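# Unpeg postcards, stack them on mat, box the clothespins

## Task

Remove every postcard from the line and lay them in a flat pile on the mat, and put all the clothespins inside the box.

## Robot and tools

Robot: two arms, left_arm and right_arm, each with a parallel two-finger gripper and a wrist camera. Calibrated base positions in the scene frame: left_arm (-0.052, +0.361, 0) m, right_arm (+0.020, -0.326, 0) m, each turned by a tiny yaw. A two-camera stand sits behind them. Cameras: cam_high (fixed), cam_left_wrist and cam_right_wrist, all 896x504 pixels.

Frames. Scene frame: origin at table-top height halfway between the nominal bases, +x out over the table, +y toward left_arm, +z up. Arm names do not match image left and right. Each arm reports its hand pose, targets and velocities in its own base frame. Fixed cameras and the table use the scene frame. Motion offsets run along the axes of that arm's current Hand target. In the gripper's own axes the fingers point along +z and close along y. end_effector_position is the point between the pads, roughly 1 cm short of the fingertips.

execute_actions(actions, cameras). actions is a list of actions; each action is a table of at most 15 rows, one row per 1/30 s step; if fewer rows are given the final row repeats to fill 15 steps. Every row is one flat list of 14 numbers, each in [-1, 1]: left_arm dx, dy, dz, rx, ry, rz, opening, then the same seven for right_arm, even when one arm stays still. The six pose numbers are an offset, not a pose: they measure from that arm's Hand target as it was when the action began, not from the previous row, so sending the same offset again moves further. Scale: 1.0 equals 0.6 m for dx, dy, dz and 180 degrees for rx, ry, rz, which form a single rotation vector. Opening is absolute: +1 fully open (0.093 m), -1 closed. Six zeros re-request the current Hand target. Images return only if actions is empty or cameras names them (["all"], [] or names; an unknown name invalidates the call).

move(target, speed, blend, opening_speed, grip_force, blocking, cameras). target is one 14-number row laid out as above, or a list of up to 15 such rows; every row is an offset from the same starting Hand targets, not from the prior row. The grippers travel straight lines, ending together, within 10 s total. speed: m/s, 0.002 to 2.9, default 0.25 (rotation up to twice that in rad/s), one value or one per row. blend: corner rounding in metres for lists, 0 means stopping at each row. opening_speed: rate of the commanded opening in units per second on the -1..+1 scale, at least 0.2. grip_force: newtons per pad, 10 to 50, one value or one per arm; it persists, and lower values close slowly. blocking=false returns after about 0.5 s while the move continues. The move does not avoid obstacles or the other arm; fast moves lag and overshoot, especially with the arm stretched. Steer around an arm's own base rather than close past it. The result adds a move: line with the ending (done, off_target, moving, held, fault); unnamed arms are done, within 10 mm and 2 degrees. limits=paced means the sent pose was clipped; limits=held means a check withheld steps.

wait(seconds 0 to 10, cameras) lets time pass with commands held; a running move continues. stop(cameras) brakes a running move. zoom_image(camera, region) enlarges part of the newest image of cam_high, cam_left_wrist or cam_right_wrist; region is [x0, y0, x1, y1] in pixels from the top-left, at most 504 by 504. finished_scene(scene) ends the current scene irreversibly; pass this scene's number. Do it only when the result will hold without the robot.

Reading results. Hand target is the last commanded pose after clipping; the next offsets count from it. The gripper often rests short of it; an all-zero action asks again, then send the remaining gap as an offset. Poses can be off by a few cm, and the hand may sag or tilt, worse at long reach; check position and orientation after each move and correct. Commanded orientation is clipped to 40 degrees from the measured one per step. Tool commands shows current commands; to leave a gripper unchanged resend its command, since 0 is itself a command. Joint positions list six joints plus the opening in metres. Joint velocities may be omitted when all are noise. Joint torques include the arm's weight and have offsets; joints 1 to 3 wrap at ±28 N m. Action calls also list some mid-step positions.

Gripping. grip_measured runs +1 open to -1 closed; pads meet near -0.94, and each millimetre of object width adds about 0.0208. Each gripper may read up to 0.02 too open. For a firm grip on a rigid flat object send at least 0.24 below the width reading; soft, small or round items may need lower. A value just below the width reading grips lightly. Thin items like postcards get less force, and -1 on them is indistinguishable from empty in grip_measured, so confirm with cameras. Keep sending the closing value to hold; release by sending well above the width reading. Pads give about 50 to 65 N.

Avoid: dropping items or releasing them while moving, slamming or pushing hard into the table or fixtures, letting anything leave the table, grippers or wrist cameras touching the other arm, strain on camera cables, and arm fault stops. Loose objects may get nudged occasionally. Motors heat when holding loads, reaching far or pushing against unreachable poses: MOTOR HOT appears at 75 °C, 90 °C folds that arm for good, 100 °C drops it. Joint ranges (rad): waist -2.618 to 3.054, shoulder 0 to 3.142, elbow 0 to 3.142 (straight at 2.901), wrist pitch and yaw ±1.571, wrist roll ±2.094.

Each tool is called after ">>>" as name([rows], argument=value, ...), one row to a line, values as JSON.

## Session

>>> execute_actions(actions=[])

Scene clock: 0.00 s.
left_arm: end_effector_position=(+0.3037, +0.0556, +0.1588) grip_measured=+1.000 end_effector_quat_wxyz=(+0.528, -0.211, +0.808, +0.152) | right_arm: end_effector_position=(+0.3266, +0.0103, +0.1070) grip_measured=+1.000 end_effector_quat_wxyz=(+0.572, -0.099, +0.811, -0.070)
Joint positions: left_arm=[-0.135 0.937 0.436 -0.001 -0.607 -0.279 0.093] | right_arm=[0.061 1.127 0.181 0.604 0.056 -0.223 0.093]
Joint velocities: within noise
Joint torques (N m): no reading
Motor temperatures (°C): left_arm=[22 23 22 21 20 20 19] | right_arm=[19 21 22 19 20 21 19]
Heat: left arm: 23 °C; right arm: 22 °C.
Hand target: left_arm +0.3054, +0.0554, +0.1641; +0.534, -0.212, +0.805, +0.150 | right_arm +0.3316, +0.0107, +0.1197; +0.589, -0.097, +0.799, -0.070
Tool commands: left_gripper/opening=+1.0 right_gripper/opening=+1.0

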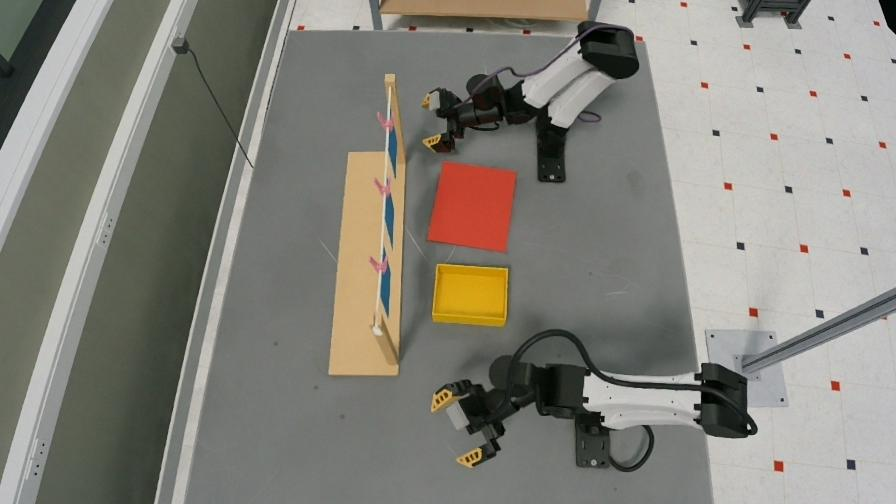

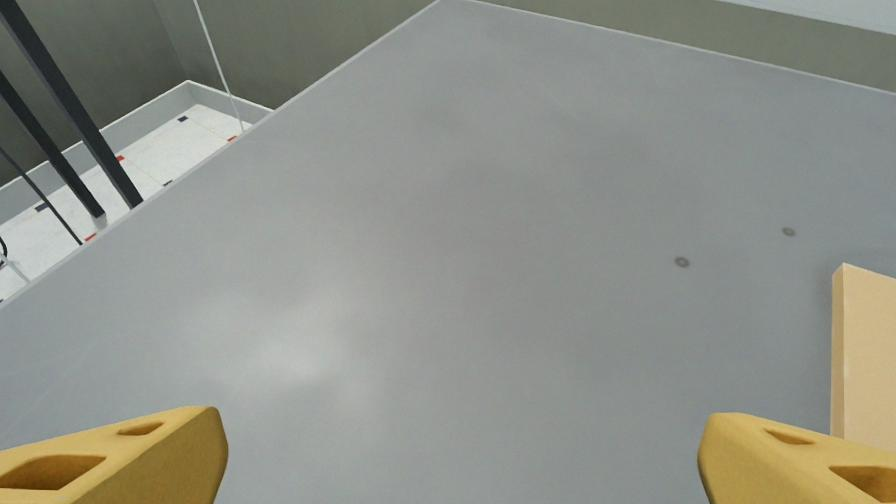

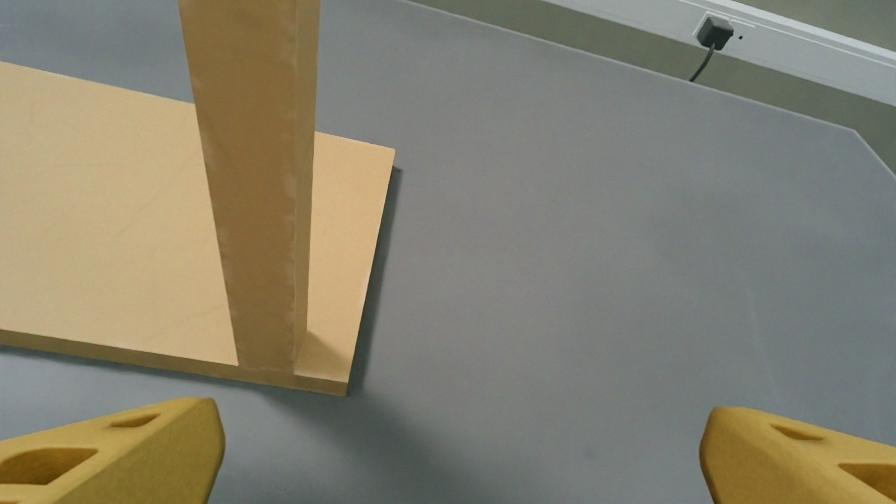

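>>> zoom_image(camera="cam_high", region=[320, 60, 540, 220])

>>> zoom_image(camera="cam_high", region=[320, 220, 540, 390])

Scaled by 2.291 from the camera's 896x504 image, which has a finer 1280x720 frame.

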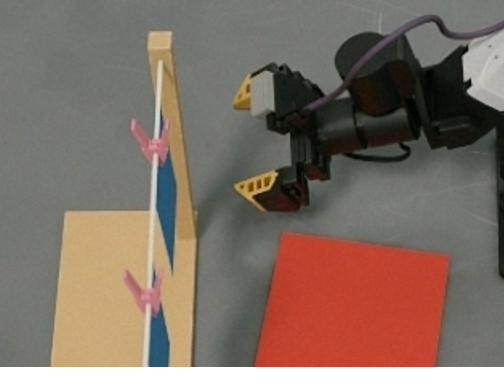

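Scaled by 2.291 from the camera's 896x504 image, which has a finer 1280x720 frame.

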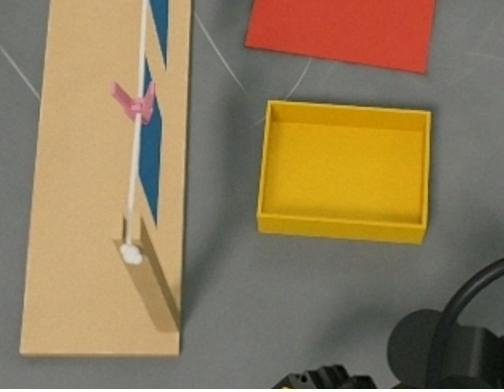

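>>> zoom_image(camera="cam_high", region=[360, 230, 420, 330])

>>> zoom_image(camera="cam_high", region=[360, 100, 420, 200])

Scaled by 5.040 from the camera's 896x504 image, which has a finer 1280x720 frame.

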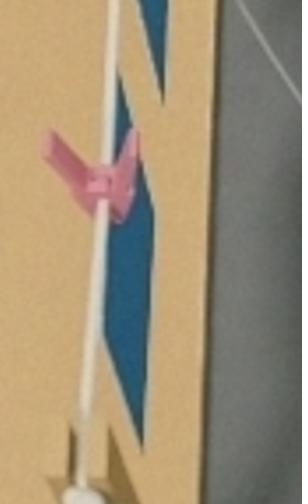

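Scaled by 5.040 from the camera's 896x504 image, which has a finer 1280x720 frame.

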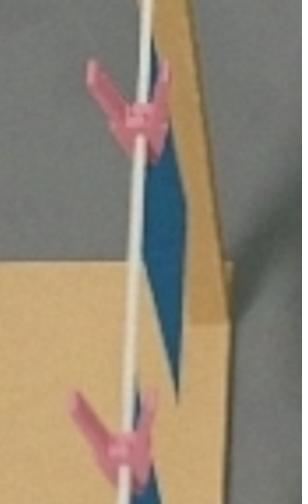

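>>> move([
  [-0.0453,-0.3625,-0.3643,0.1659,-0.1241,0.0284,1, 0,0,-0.12,0,0,0,1],
  [-0.0453,-0.3625,-0.3643,0.1659,-0.1241,0.0284,1, -0.2247,0.1848,-0.283,0.0123,-0.0953,0.0758,1],
], blend=[0.05,0], speed=0.4, cameras=["all"])

Scene clock: 11.37 s.
left_arm: end_effector_position=(+0.2495, -0.2318, +0.2753) grip_measured=+1.000 end_effector_quat_wxyz=(+0.707, +0.003, +0.707, -0.005) | right_arm: end_effector_position=(+0.1985, +0.1517, +0.2584) grip_measured=+1.000 end_effector_quat_wxyz=(+0.703, -0.021, +0.711, -0.009)
Joint positions: left_arm=[-1.232 1.235 0.643 0.59 -1.221 -0.006 0.093] | right_arm=[1.371 0.753 0.395 0.304 1.353 0.01 0.093]
Joint torques (N m): left_arm=[0.17 -3.26 5.55 2.02 -0.19 0.15] | right_arm=[-0.54 -0.13 8.03 1.71 0.23 -0.09]
Heat: left arm: 24 °C; right arm: 23 °C.
Hand target: left_arm +0.2499, -0.2301, +0.2702; +0.707, +0.000, +0.707, +0.000 | right_arm +0.2000, +0.1502, +0.2699; +0.708, +0.000, +0.707, +0.000
Off the commanded pose: left_arm 0.005 m, 1 deg | right_arm 0.012 m, 3 deg.
move: off_target (right_arm)

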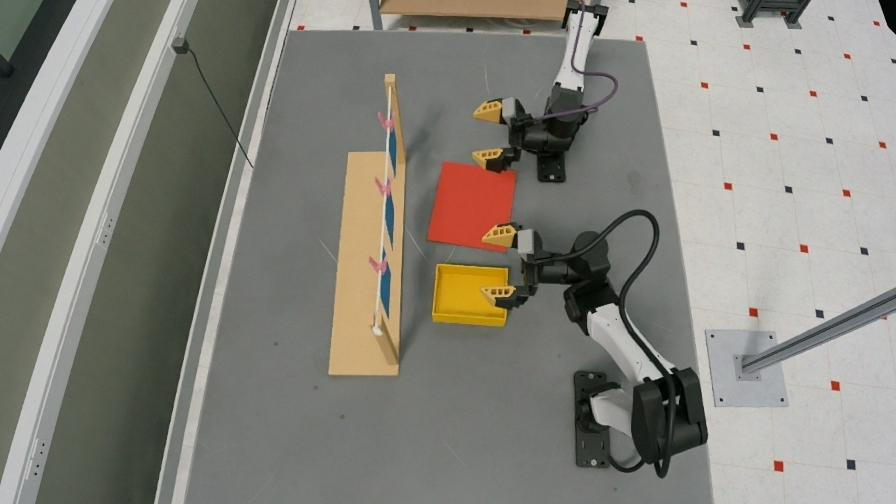

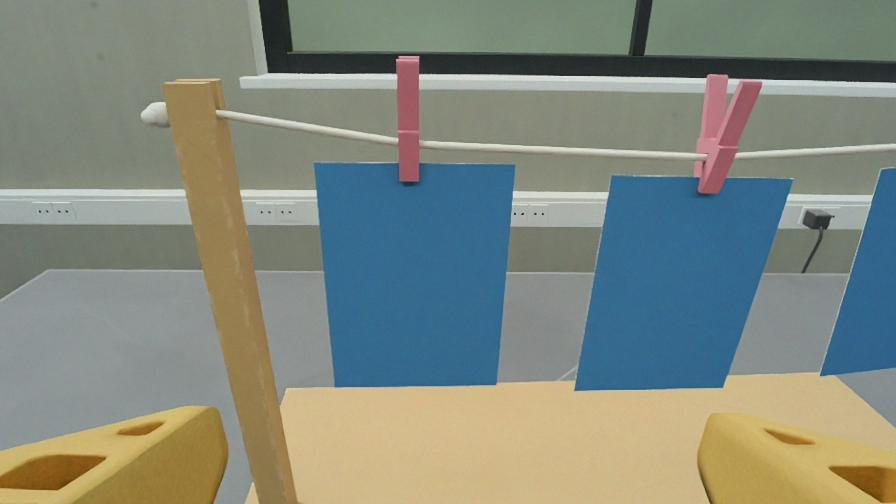

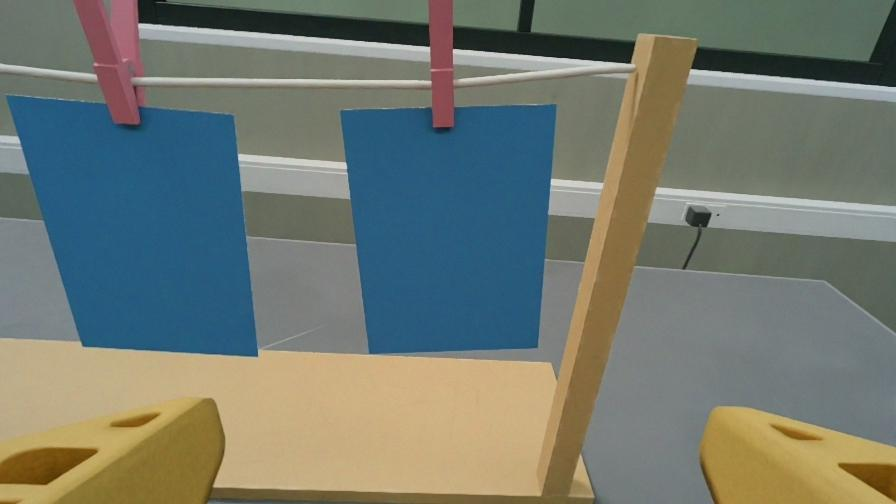

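>>> move([
  [0,0,0,0,0,0,1, 0.2167,0.0133,0.0833,-0.1306,-0.1306,0.4874,1],
], speed=0.4, cameras=["all"])

Scene clock: 21.07 s.
left_arm: end_effector_position=(+0.2495, -0.2318, +0.2753) grip_measured=+1.000 end_effector_quat_wxyz=(+0.707, +0.003, +0.707, -0.005) | right_arm: end_effector_position=(+0.2485, +0.1548, +0.1220) grip_measured=+1.000 end_effector_quat_wxyz=(+0.517, +0.471, +0.544, +0.463)
Joint positions: left_arm=[-1.232 1.235 0.643 0.59 -1.221 -0.006 0.093] | right_arm=[1.085 1.616 0.07 1.47 1.066 1.511 0.093]
Joint torques (N m): left_arm=[0.18 -3.26 5.53 2.02 -0.19 0.15] | right_arm=[0.2 -3.06 4.11 2.39 0.33 0.12]
Heat: left arm: 25 °C; right arm: 24 °C.
Hand target: left_arm +0.2499, -0.2301, +0.2702; +0.707, +0.000, +0.707, +0.000 | right_arm +0.2502, +0.1582, +0.1399; +0.613, +0.353, +0.353, +0.612
Off the commanded pose: left_arm 0.005 m, 1 deg | right_arm 0.018 m, 33 deg.
joint sent to its limit (right arm) — joint 4 (wrist pitch), upper limit. The joint targets are off in orientation, not in position.
move: off_target (right_arm)

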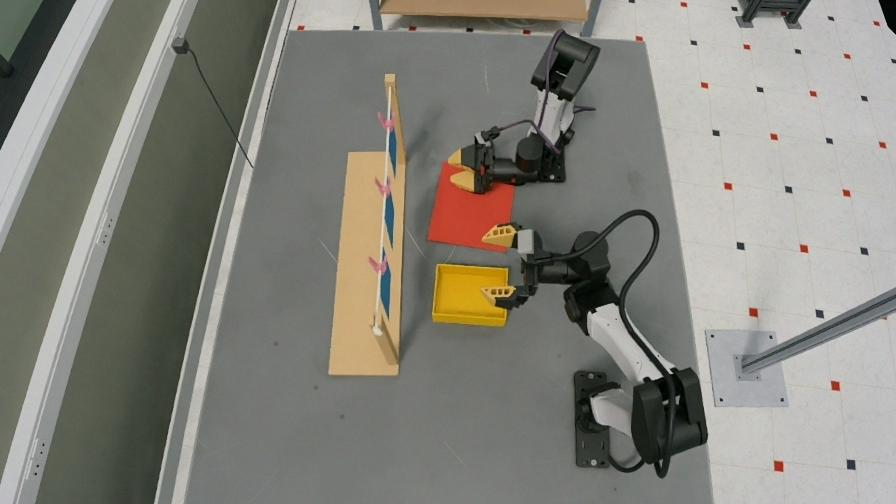

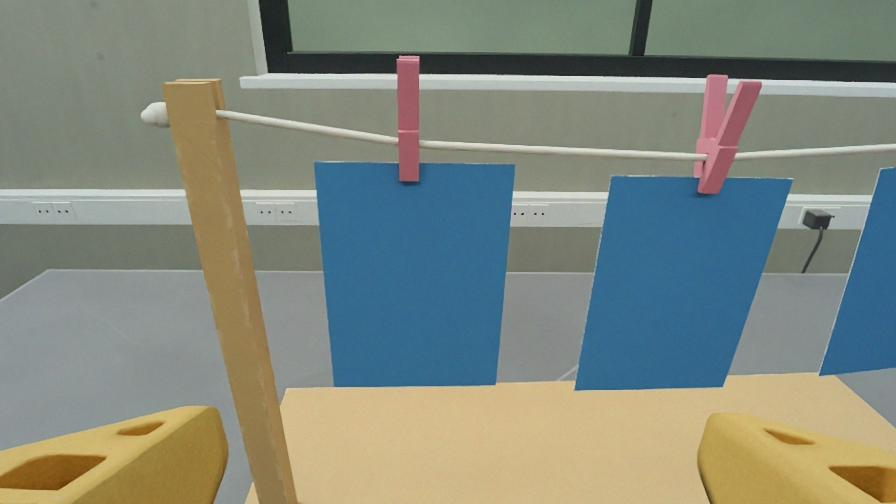

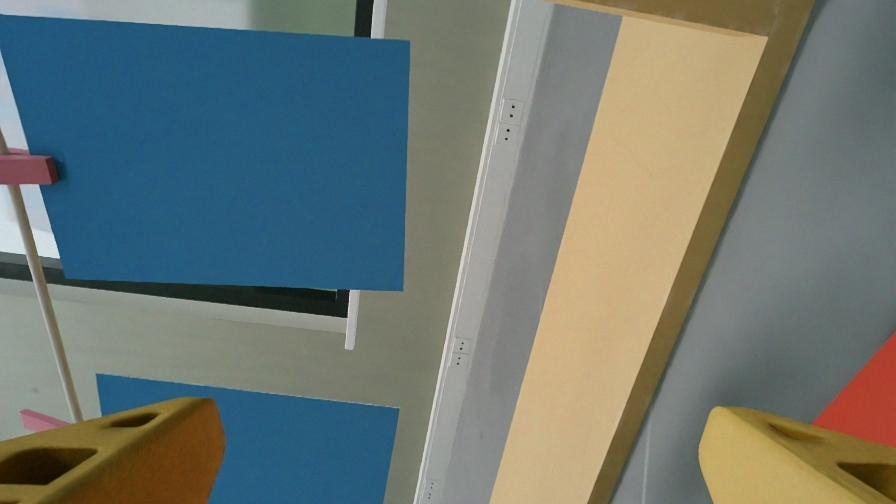

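>>> move([
  [0,0,0,0,0,0,1, 0,-0.0717,0.0742,0.0444,0,0,1],
], speed=0.3, cameras=["cam_right_wrist"])

Scene clock: 24.57 s.
left_arm: end_effector_position=(+0.2495, -0.2318, +0.2753) grip_measured=+1.000 end_effector_quat_wxyz=(+0.707, +0.003, +0.707, -0.005) | right_arm: end_effector_position=(+0.3051, +0.1536, +0.1062) grip_measured=+1.000 end_effector_quat_wxyz=(+0.516, +0.502, +0.530, +0.448)
Joint positions: left_arm=[-1.232 1.235 0.643 0.59 -1.221 -0.006 0.093] | right_arm=[0.865 1.8 0.221 1.472 0.906 1.558 0.093]
Joint torques (N m): left_arm=[0.18 -3.26 5.53 2.02 -0.19 0.15] | right_arm=[-0.83 -4.57 3.97 2.43 0.06 0.08]
Motor temperatures (°C): left_arm=[22 23 25 25 20 20 19] | right_arm=[19 21 24 24 21 21 19]
Heat: left arm: 25 °C; right arm: 24 °C.
Hand target: left_arm +0.2499, -0.2301, +0.2702; +0.707, +0.000, +0.707, +0.000 | right_arm +0.3102, +0.1581, +0.1249; +0.587, +0.395, +0.395, +0.586
Off the commanded pose: left_arm 0.005 m, 1 deg | right_arm 0.020 m, 27 deg.
joint sent to its limit (right arm) — joint 4 (wrist pitch), upper limit. The joint targets are off in orientation, not in position.
move: off_target (right_arm)
Images, in order (width x height): cam_right_wrist 896x504.

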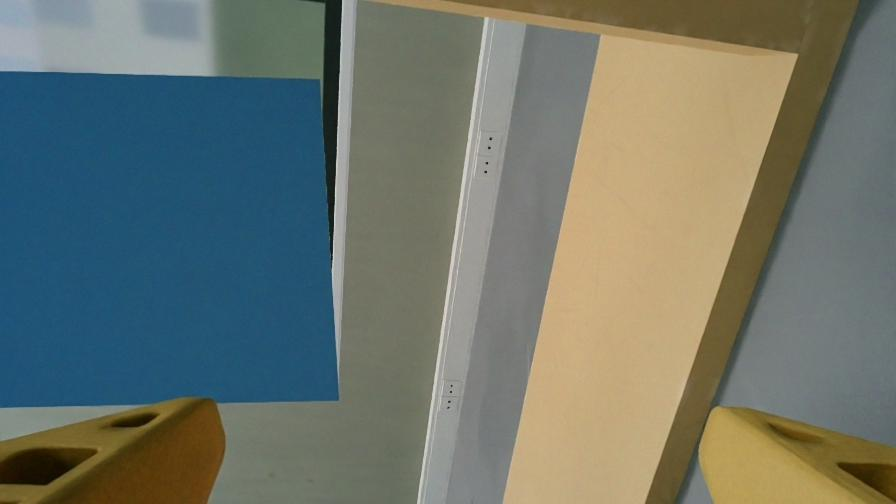

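>>> move([
  [0,0,0,0,0,0,1, -0.0185,0.0345,-0.0314,-0.1002,0.2778,-0.4186,1],
], speed=0.5, cameras=["cam_right_wrist","cam_high"])

Scene clock: 31.17 s.
left_arm: end_effector_position=(+0.2495, -0.2318, +0.2753) grip_measured=+1.000 end_effector_quat_wxyz=(+0.707, +0.003, +0.707, -0.005) | right_arm: end_effector_position=(+0.2806, +0.1451, +0.1147) grip_measured=+1.000 end_effector_quat_wxyz=(+0.621, -0.255, +0.688, +0.275)
Joint positions: left_arm=[-1.232 1.235 0.643 0.59 -1.221 -0.006 0.093] | right_arm=[0.173 1.579 0.036 1.451 -0.597 0.011 0.093]
Joint torques (N m): left_arm=[0.17 -3.26 5.55 2.02 -0.19 0.15] | right_arm=[-0.8 -5.27 4.55 2.27 -0.15 -0.16]
Heat: left arm: 26 °C; right arm: 26 °C.
Hand target: left_arm +0.2499, -0.2301, +0.2702; +0.707, +0.000, +0.707, +0.000 | right_arm +0.2850, +0.1470, +0.1371; +0.653, -0.271, +0.653, +0.271
Off the commanded pose: left_arm 0.005 m, 1 deg | right_arm 0.023 m, 6 deg.
move: off_target (right_arm)
Images, in order (width x height): cam_high 896x504, cam_right_wrist 896x504.

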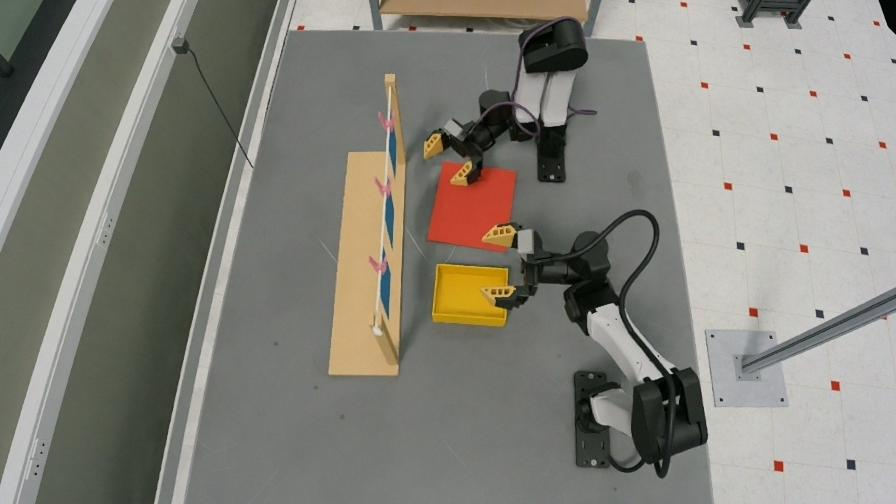

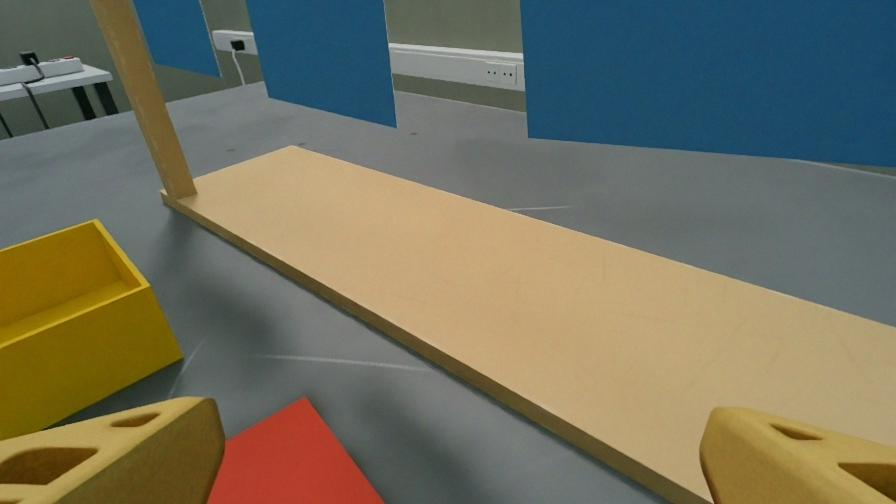

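>>> move([
  [0,0,0,0,0,0,1, 0,-0.0256,0.1505,0,0,0,1],
], speed=0.3, cameras=["cam_right_wrist","cam_high","cam_left_wrist"])

Scene clock: 33.80 s.
left_arm: end_effector_position=(+0.2495, -0.2318, +0.2753) grip_measured=+1.000 end_effector_quat_wxyz=(+0.707, +0.003, +0.707, -0.005) | right_arm: end_effector_position=(+0.3549, +0.1971, +0.1268) grip_measured=+1.000 end_effector_quat_wxyz=(+0.638, -0.266, +0.669, +0.275)
Joint positions: left_arm=[-1.232 1.235 0.643 0.59 -1.221 -0.006 0.093] | right_arm=[0.32 1.807 0.373 1.394 -0.465 0.01 0.093]
Joint torques (N m): left_arm=[0.18 -3.26 5.55 2.02 -0.19 0.15] | right_arm=[0.1 -5.68 4.98 2.02 0.14 -0.11]
Heat: left arm: 26 °C; right arm: 26 °C.
Hand target: left_arm +0.2499, -0.2301, +0.2702; +0.707, +0.000, +0.707, +0.000 | right_arm +0.3596, +0.2001, +0.1370; +0.653, -0.271, +0.653, +0.271
Off the commanded pose: left_arm 0.005 m, 1 deg | right_arm 0.012 m, 3 deg.
move: off_target (right_arm)

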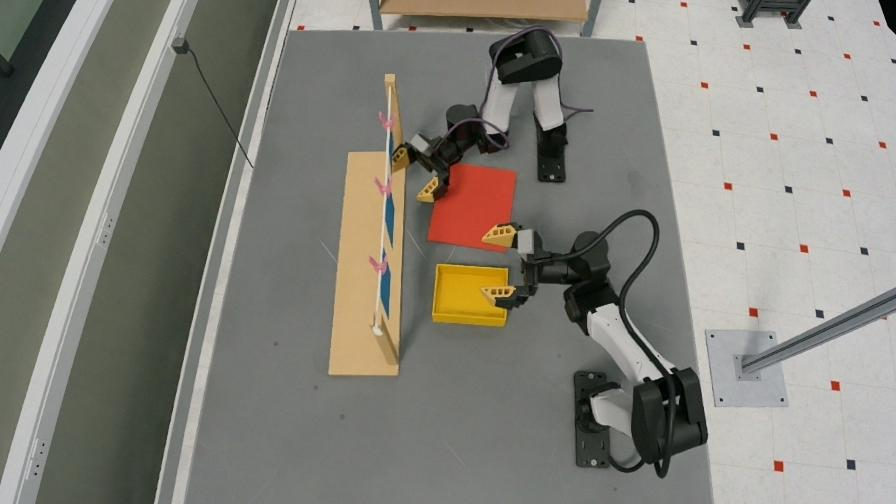

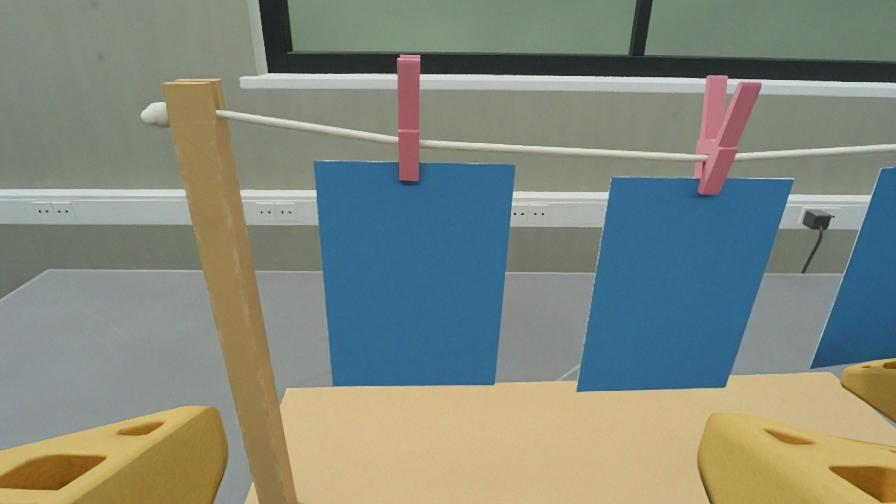

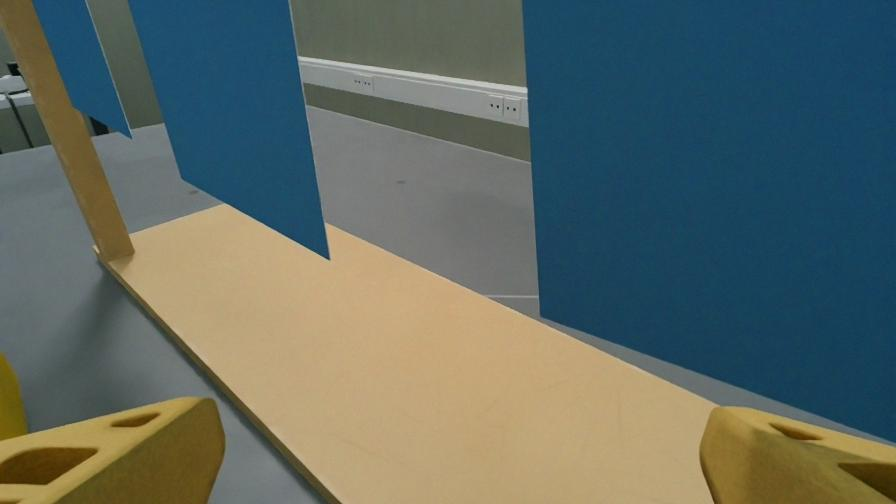

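>>> move([
  [-0.15,0.4167,0,0.4717,-0.1954,0.1954,1, 0,0,-0.2,0,0,0,1],
  [0,0.3333,0.4167,0.4717,-0.1954,0.1954,1, -0.1,0,-0.2,0,0,0,1],
], speed=0.5, blend=[0.06,0], cameras=["all"])

Scene clock: 43.83 s.
left_arm: end_effector_position=(+0.4971, -0.0330, +0.2657) grip_measured=+1.000 end_effector_quat_wxyz=(+0.681, +0.600, +0.373, -0.190) | right_arm: end_effector_position=(+0.2712, +0.1142, +0.1770) grip_measured=+1.000 end_effector_quat_wxyz=(+0.632, -0.253, +0.676, +0.282)
Joint positions: left_arm=[0.279 2.133 1.529 0.858 1.566 0.489 0.093] | right_arm=[-0.025 0.957 0.126 0.769 -0.801 0.018 0.093]
Joint torques (N m): left_arm=[0.44 -10.14 8.77 1.39 -0.21 0.2] | right_arm=[-0.38 -2.29 8.55 1.85 -0.08 -0.21]
Heat: left arm: 26 °C; right arm: 26 °C.
Hand target: left_arm +0.4999, -0.0300, +0.2701; +0.654, +0.653, +0.271, -0.271 | right_arm +0.2749, +0.1151, +0.1971; +0.653, -0.271, +0.653, +0.271
Off the commanded pose: left_arm 0.006 m, 16 deg | right_arm 0.020 m, 4 deg.
joint sent to its limit (left arm) — joint 5 (wrist yaw), upper limit. The joint targets are off in orientation, not in position.
move: off_target (left_arm, right_arm); limits=paced

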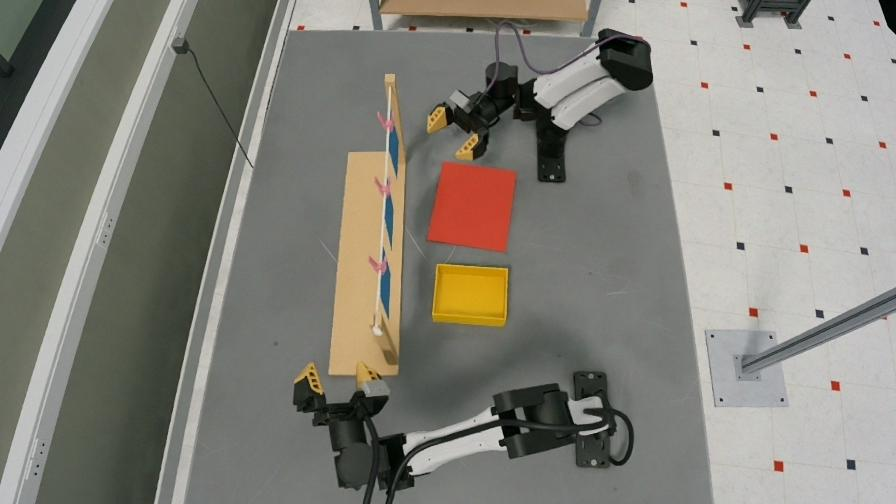

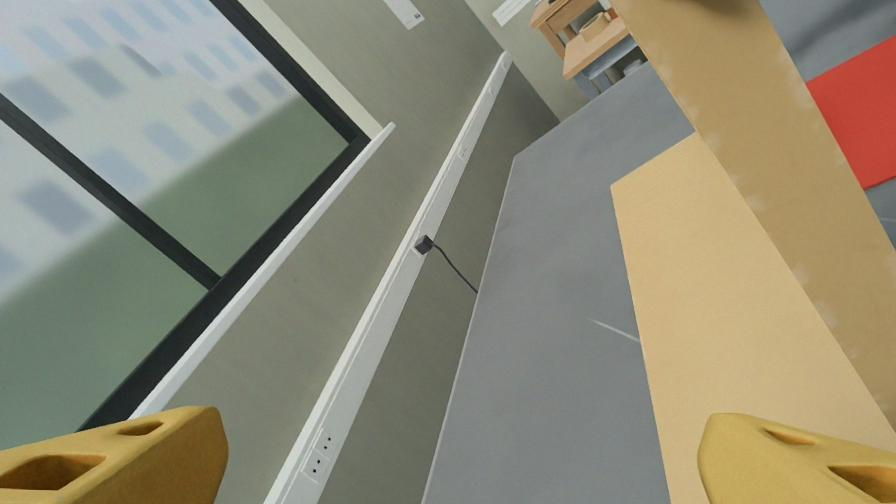

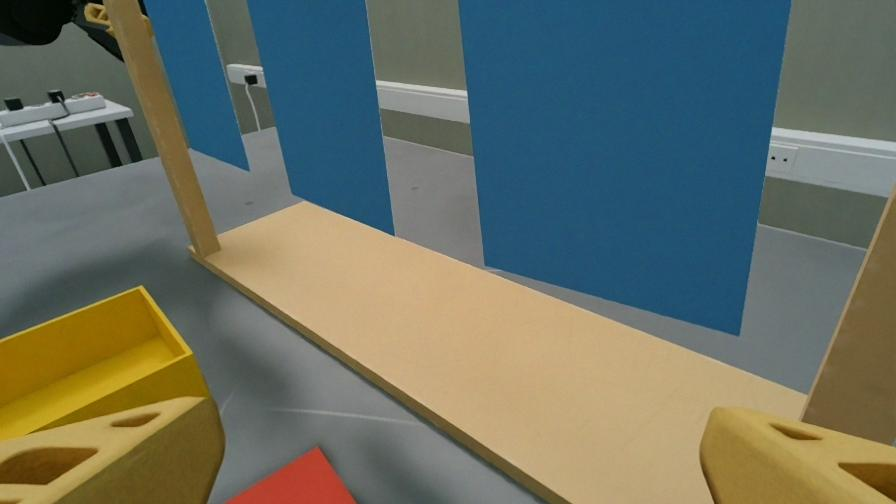

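>>> move([
  [0,0,0,0,0,0,1, 0.0283,0.383,0.3947,0.1957,-0.1957,0.4717,-0.9],
], speed=0.5, cameras=["cam_high","cam_right_wrist"])

Scene clock: 49.80 s.
left_arm: end_effector_position=(+0.4971, -0.0330, +0.2657) grip_measured=+1.000 end_effector_quat_wxyz=(+0.681, +0.600, +0.373, -0.190) | right_arm: end_effector_position=(+0.2788, +0.4454, +0.1474) grip_measured=-0.898 end_effector_quat_wxyz=(+0.510, +0.479, +0.529, +0.480)
Joint positions: left_arm=[0.279 2.133 1.529 0.858 1.566 0.489 0.093] | right_arm=[1.326 2.261 1.326 0.865 1.306 1.559 0.002]
Joint torques (N m): left_arm=[0.46 -10.14 8.75 1.39 -0.21 0.2] | right_arm=[-0.4 -15.95 7.5 1.31 0.34 0.01]
Heat: left arm: 27 °C; right arm: 26 °C.
Hand target: left_arm +0.4999, -0.0300, +0.2701; +0.654, +0.653, +0.271, -0.271 | right_arm +0.2796, +0.4450, +0.1803; +0.500, +0.500, +0.500, +0.500
Off the commanded pose: left_arm 0.006 m, 16 deg | right_arm 0.033 m, 5 deg.
joint sent to its limit (left arm) — joint 5 (wrist yaw), upper limit. The joint targets are off in orientation, not in position.
move: off_target (left_arm, right_arm)
Images, in order (width x height): cam_high 896x504, cam_right_wrist 896x504.

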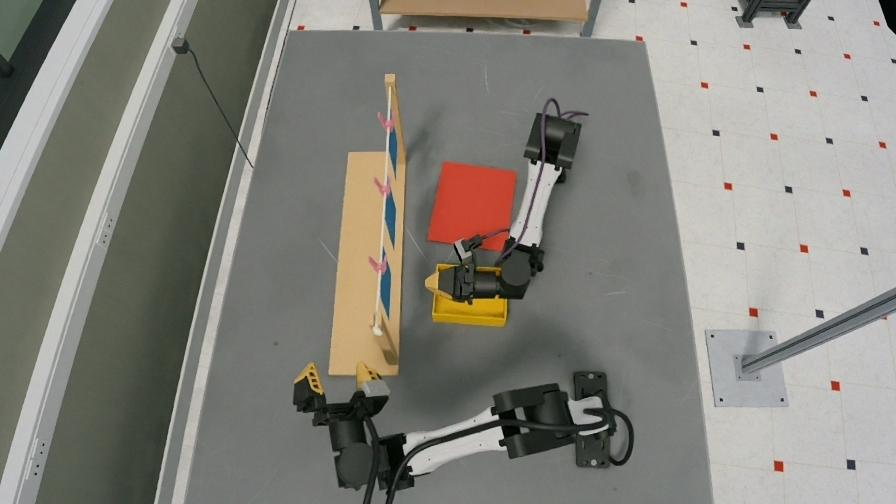

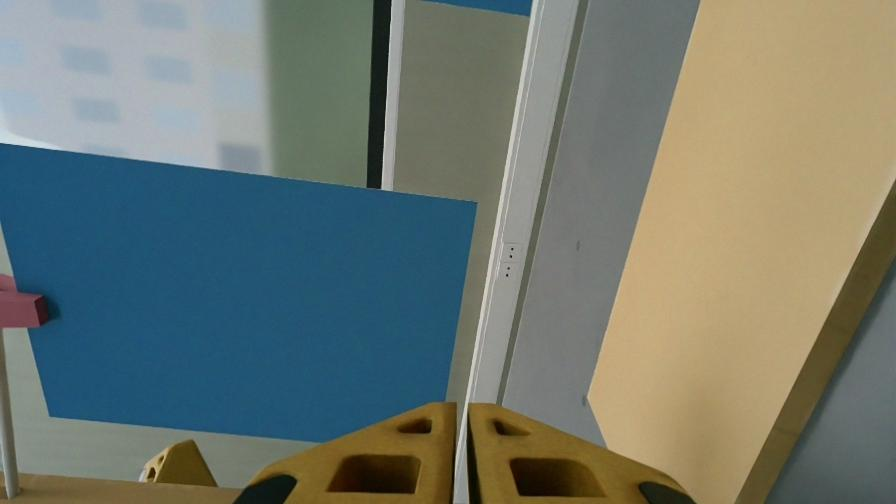

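>>> move([
  [0,0,0,0,0,0,1, 0.0333,0.0583,0,0,0,0,-0.9],
  [0,0,0,0,0,0,1, 0.0333,0.0583,0.255,0,0,0,-0.9],
], speed=[0.2,0.12], blend=[0.01,0], cameras=["all"])

Scene clock: 52.90 s.
left_arm: end_effector_position=(+0.4971, -0.0330, +0.2657) grip_measured=+1.000 end_effector_quat_wxyz=(+0.681, +0.600, +0.373, -0.190) | right_arm: end_effector_position=(+0.4323, +0.4593, +0.2059) grip_measured=-0.898 end_effector_quat_wxyz=(+0.504, +0.501, +0.501, +0.494)
Joint positions: left_arm=[0.279 2.133 1.529 0.858 1.566 0.489 0.093] | right_arm=[1.051 2.42 1.855 0.554 1.061 1.57 0.002]
Joint torques (N m): left_arm=[0.46 -10.14 8.75 1.39 -0.21 0.2] | right_arm=[-0.01 -13.05 8.68 1.25 0 -0.1]
Heat: left arm: 28 °C; right arm: 26 °C.
Hand target: left_arm +0.4999, -0.0300, +0.2701; +0.654, +0.653, +0.271, -0.271 | right_arm +0.4326, +0.4650, +0.2154; +0.500, +0.500, +0.500, +0.500
Off the commanded pose: left_arm 0.006 m, 16 deg | right_arm 0.011 m, 1 deg.
joint sent to its limit (left arm) — joint 5 (wrist yaw), upper limit. The joint targets are off in orientation, not in position.
move: off_target (left_arm, right_arm)

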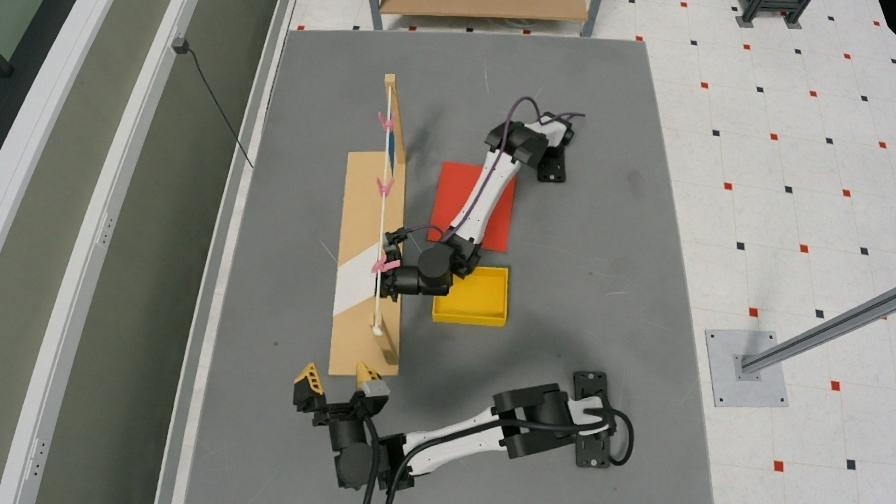

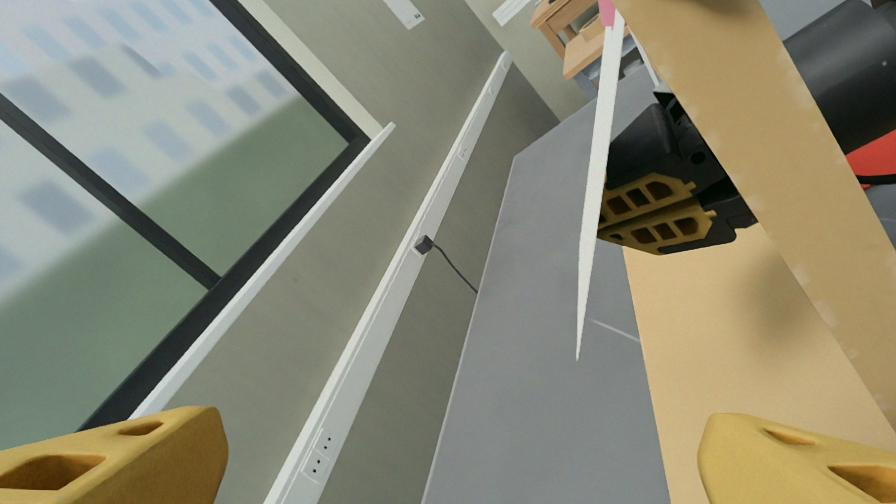

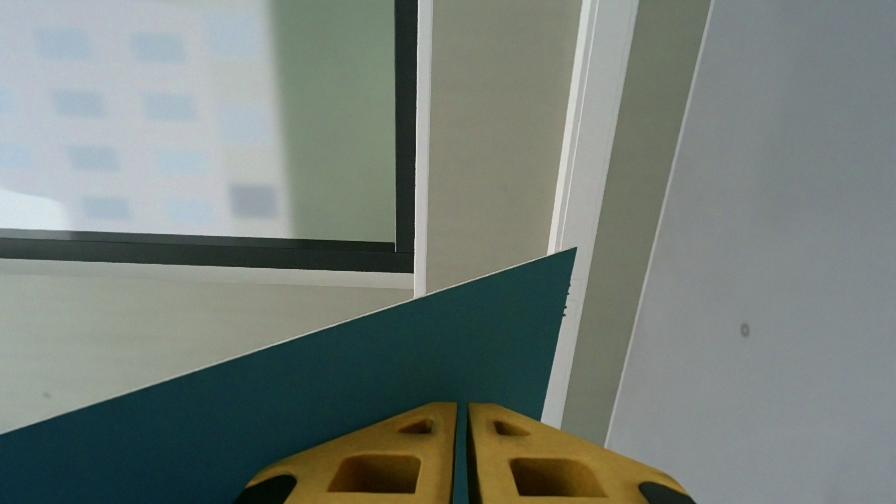

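>>> zoom_image(camera="cam_high", region=[320, 140, 450, 340])

>>> zoom_image(camera="cam_left_wrist", region=[500, 0, 760, 380])

Scaled by 2.520 from the camera's 896x504 image, which has a finer 1280x720 frame.

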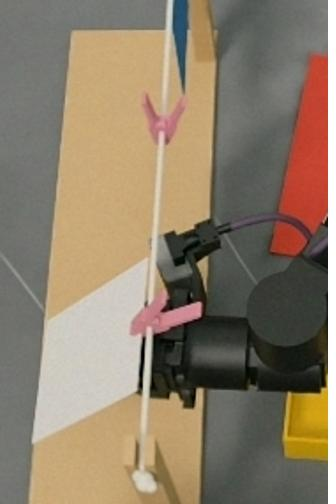

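Scaled by 1.326 from the camera's 896x504 image, which has a finer 1280x720 frame.

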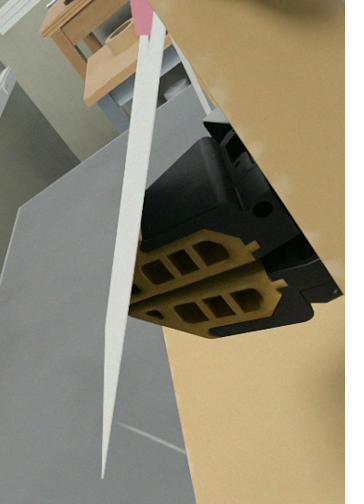

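>>> move([
  [0.1131,-0.0637,0.0667,-0.0161,0.015,-0.0348,1, 0,0,0,0,0,0,-0.9],
  [0.1131,-0.0637,0.23,-0.0161,0.015,-0.0348,1, 0,0,0,0,0,0,-0.9],
], speed=[0.3,0.15], blend=[0.02,0], cameras=["all"])

Scene clock: 56.83 s.
left_arm: end_effector_position=(+0.5158, -0.1667, +0.1963) grip_measured=+1.000 end_effector_quat_wxyz=(+0.647, +0.623, +0.330, -0.291) | right_arm: end_effector_position=(+0.4323, +0.4594, +0.2058) grip_measured=-0.898 end_effector_quat_wxyz=(+0.504, +0.501, +0.502, +0.494)
Joint positions: left_arm=[0.003 2.355 1.646 0.828 1.509 0.543 0.093] | right_arm=[1.051 2.42 1.855 0.554 1.061 1.57 0.002]
Joint torques (N m): left_arm=[-0.2 -11.03 8.46 1.27 -0.23 0.25] | right_arm=[0.01 -13.12 9.1 1.26 0 -0.08]
Motor temperatures (°C): left_arm=[22 27 28 25 20 20 19] | right_arm=[19 27 26 25 21 21 19]
Heat: left arm: 28 °C; right arm: 27 °C.
Hand target: left_arm +0.5208, -0.1681, +0.1952; +0.648, +0.627, +0.328, -0.284 | right_arm +0.4326, +0.4649, +0.2154; +0.500, +0.500, +0.500, +0.500
Off the commanded pose: left_arm 0.005 m, 1 deg | right_arm 0.011 m, 1 deg.
move: off_target (right_arm)

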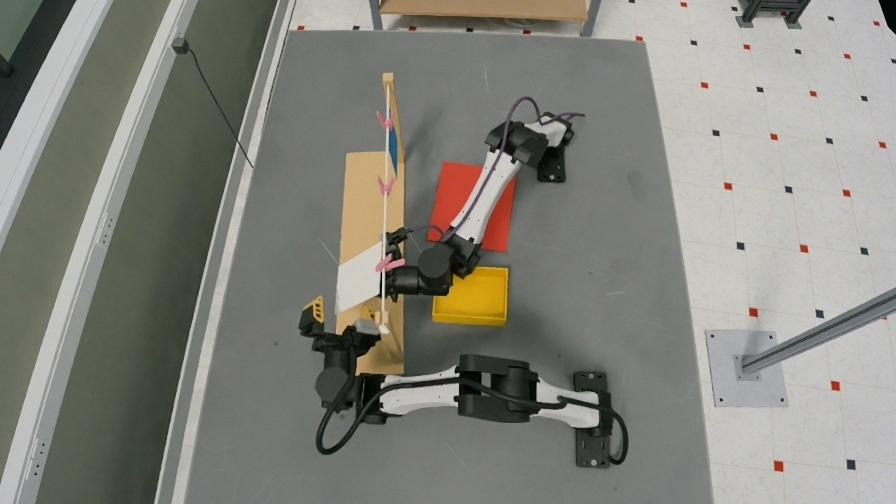

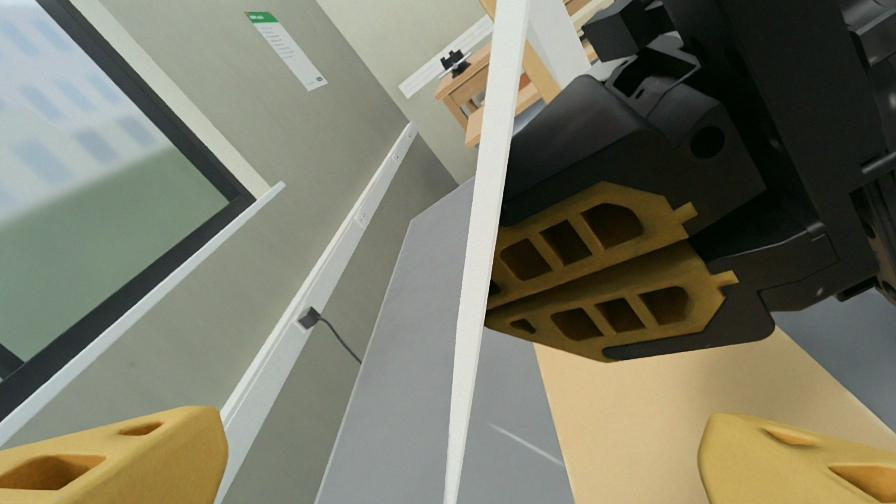

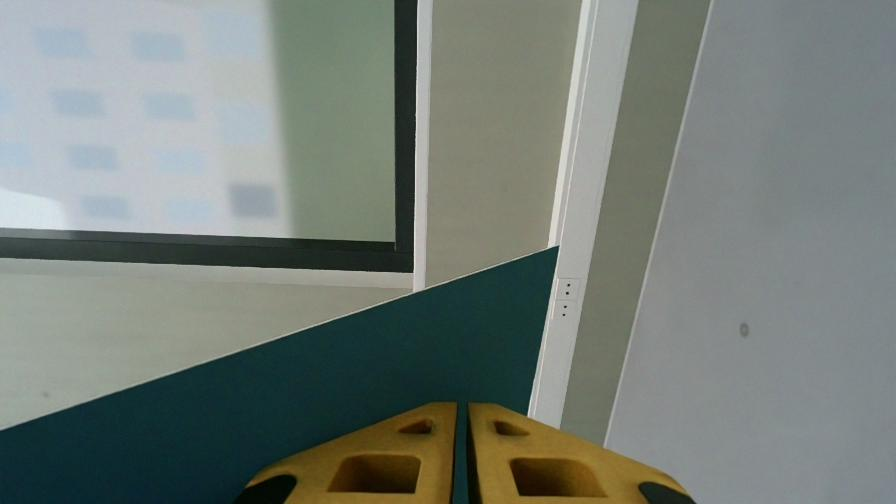

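>>> zoom_image(camera="cam_high", region=[290, 230, 450, 400])

Scaled by 2.965 from the camera's 896x504 image, which has a finer 1280x720 frame.

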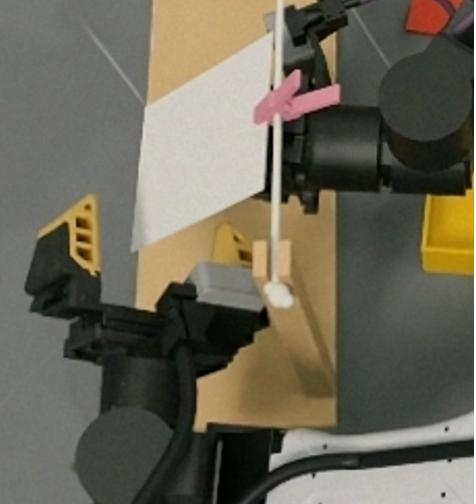

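>>> move(target=[0,0,0,0,0,0,-1, 0,0,0,0,0,0,-0.9], opening_speed=1.5, cameras=["cam_left_wrist","cam_high"])

Scene clock: 59.20 s.
left_arm: end_effector_position=(+0.5167, -0.1666, +0.1910) grip_measured=-0.970 end_effector_quat_wxyz=(+0.646, +0.623, +0.332, -0.291) | right_arm: end_effector_position=(+0.4323, +0.4595, +0.2044) grip_measured=-0.899 end_effector_quat_wxyz=(+0.504, +0.501, +0.504, +0.492)
Joint positions: left_arm=[0.003 2.355 1.647 0.763 1.507 0.603 0] | right_arm=[1.051 2.421 1.855 0.549 1.06 1.571 0.002]
Joint torques (N m): left_arm=[-0.2 -11.95 8.62 1.27 -0.18 0.21] | right_arm=[0.01 -13.24 8.94 1.32 0.03 -0.08]
Heat: left arm: 29 °C; right arm: 28 °C.
Hand target: left_arm +0.5208, -0.1681, +0.1952; +0.648, +0.627, +0.328, -0.284 | right_arm +0.4326, +0.4649, +0.2152; +0.500, +0.500, +0.500, +0.500
Off the commanded pose: left_arm 0.006 m, 1 deg | right_arm 0.012 m, 1 deg.
move: off_target (right_arm)
Images, in order (width x height): cam_high 896x504, cam_left_wrist 896x504.

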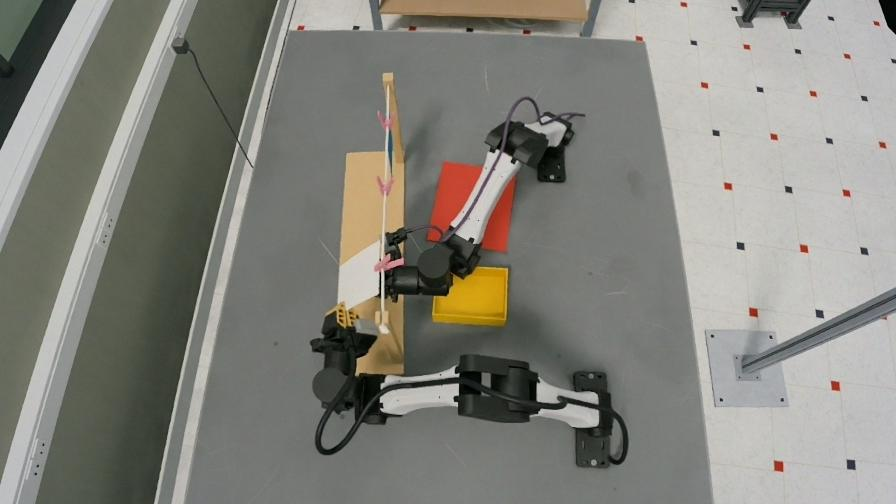

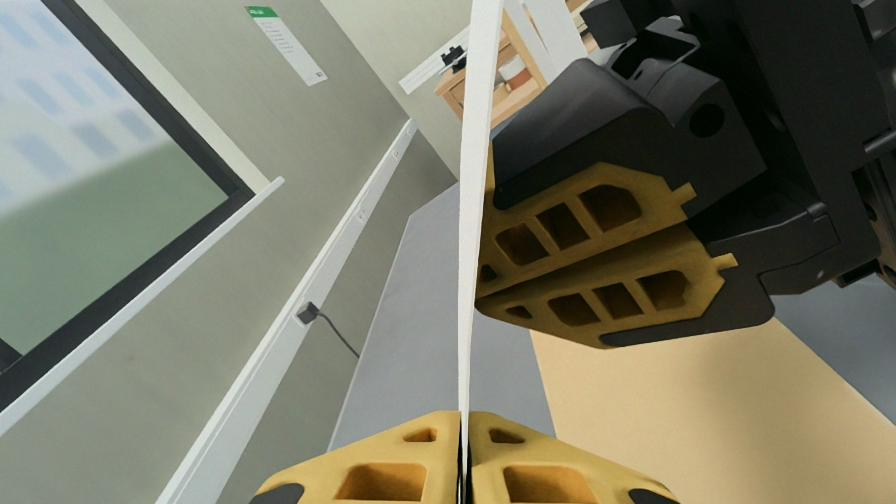

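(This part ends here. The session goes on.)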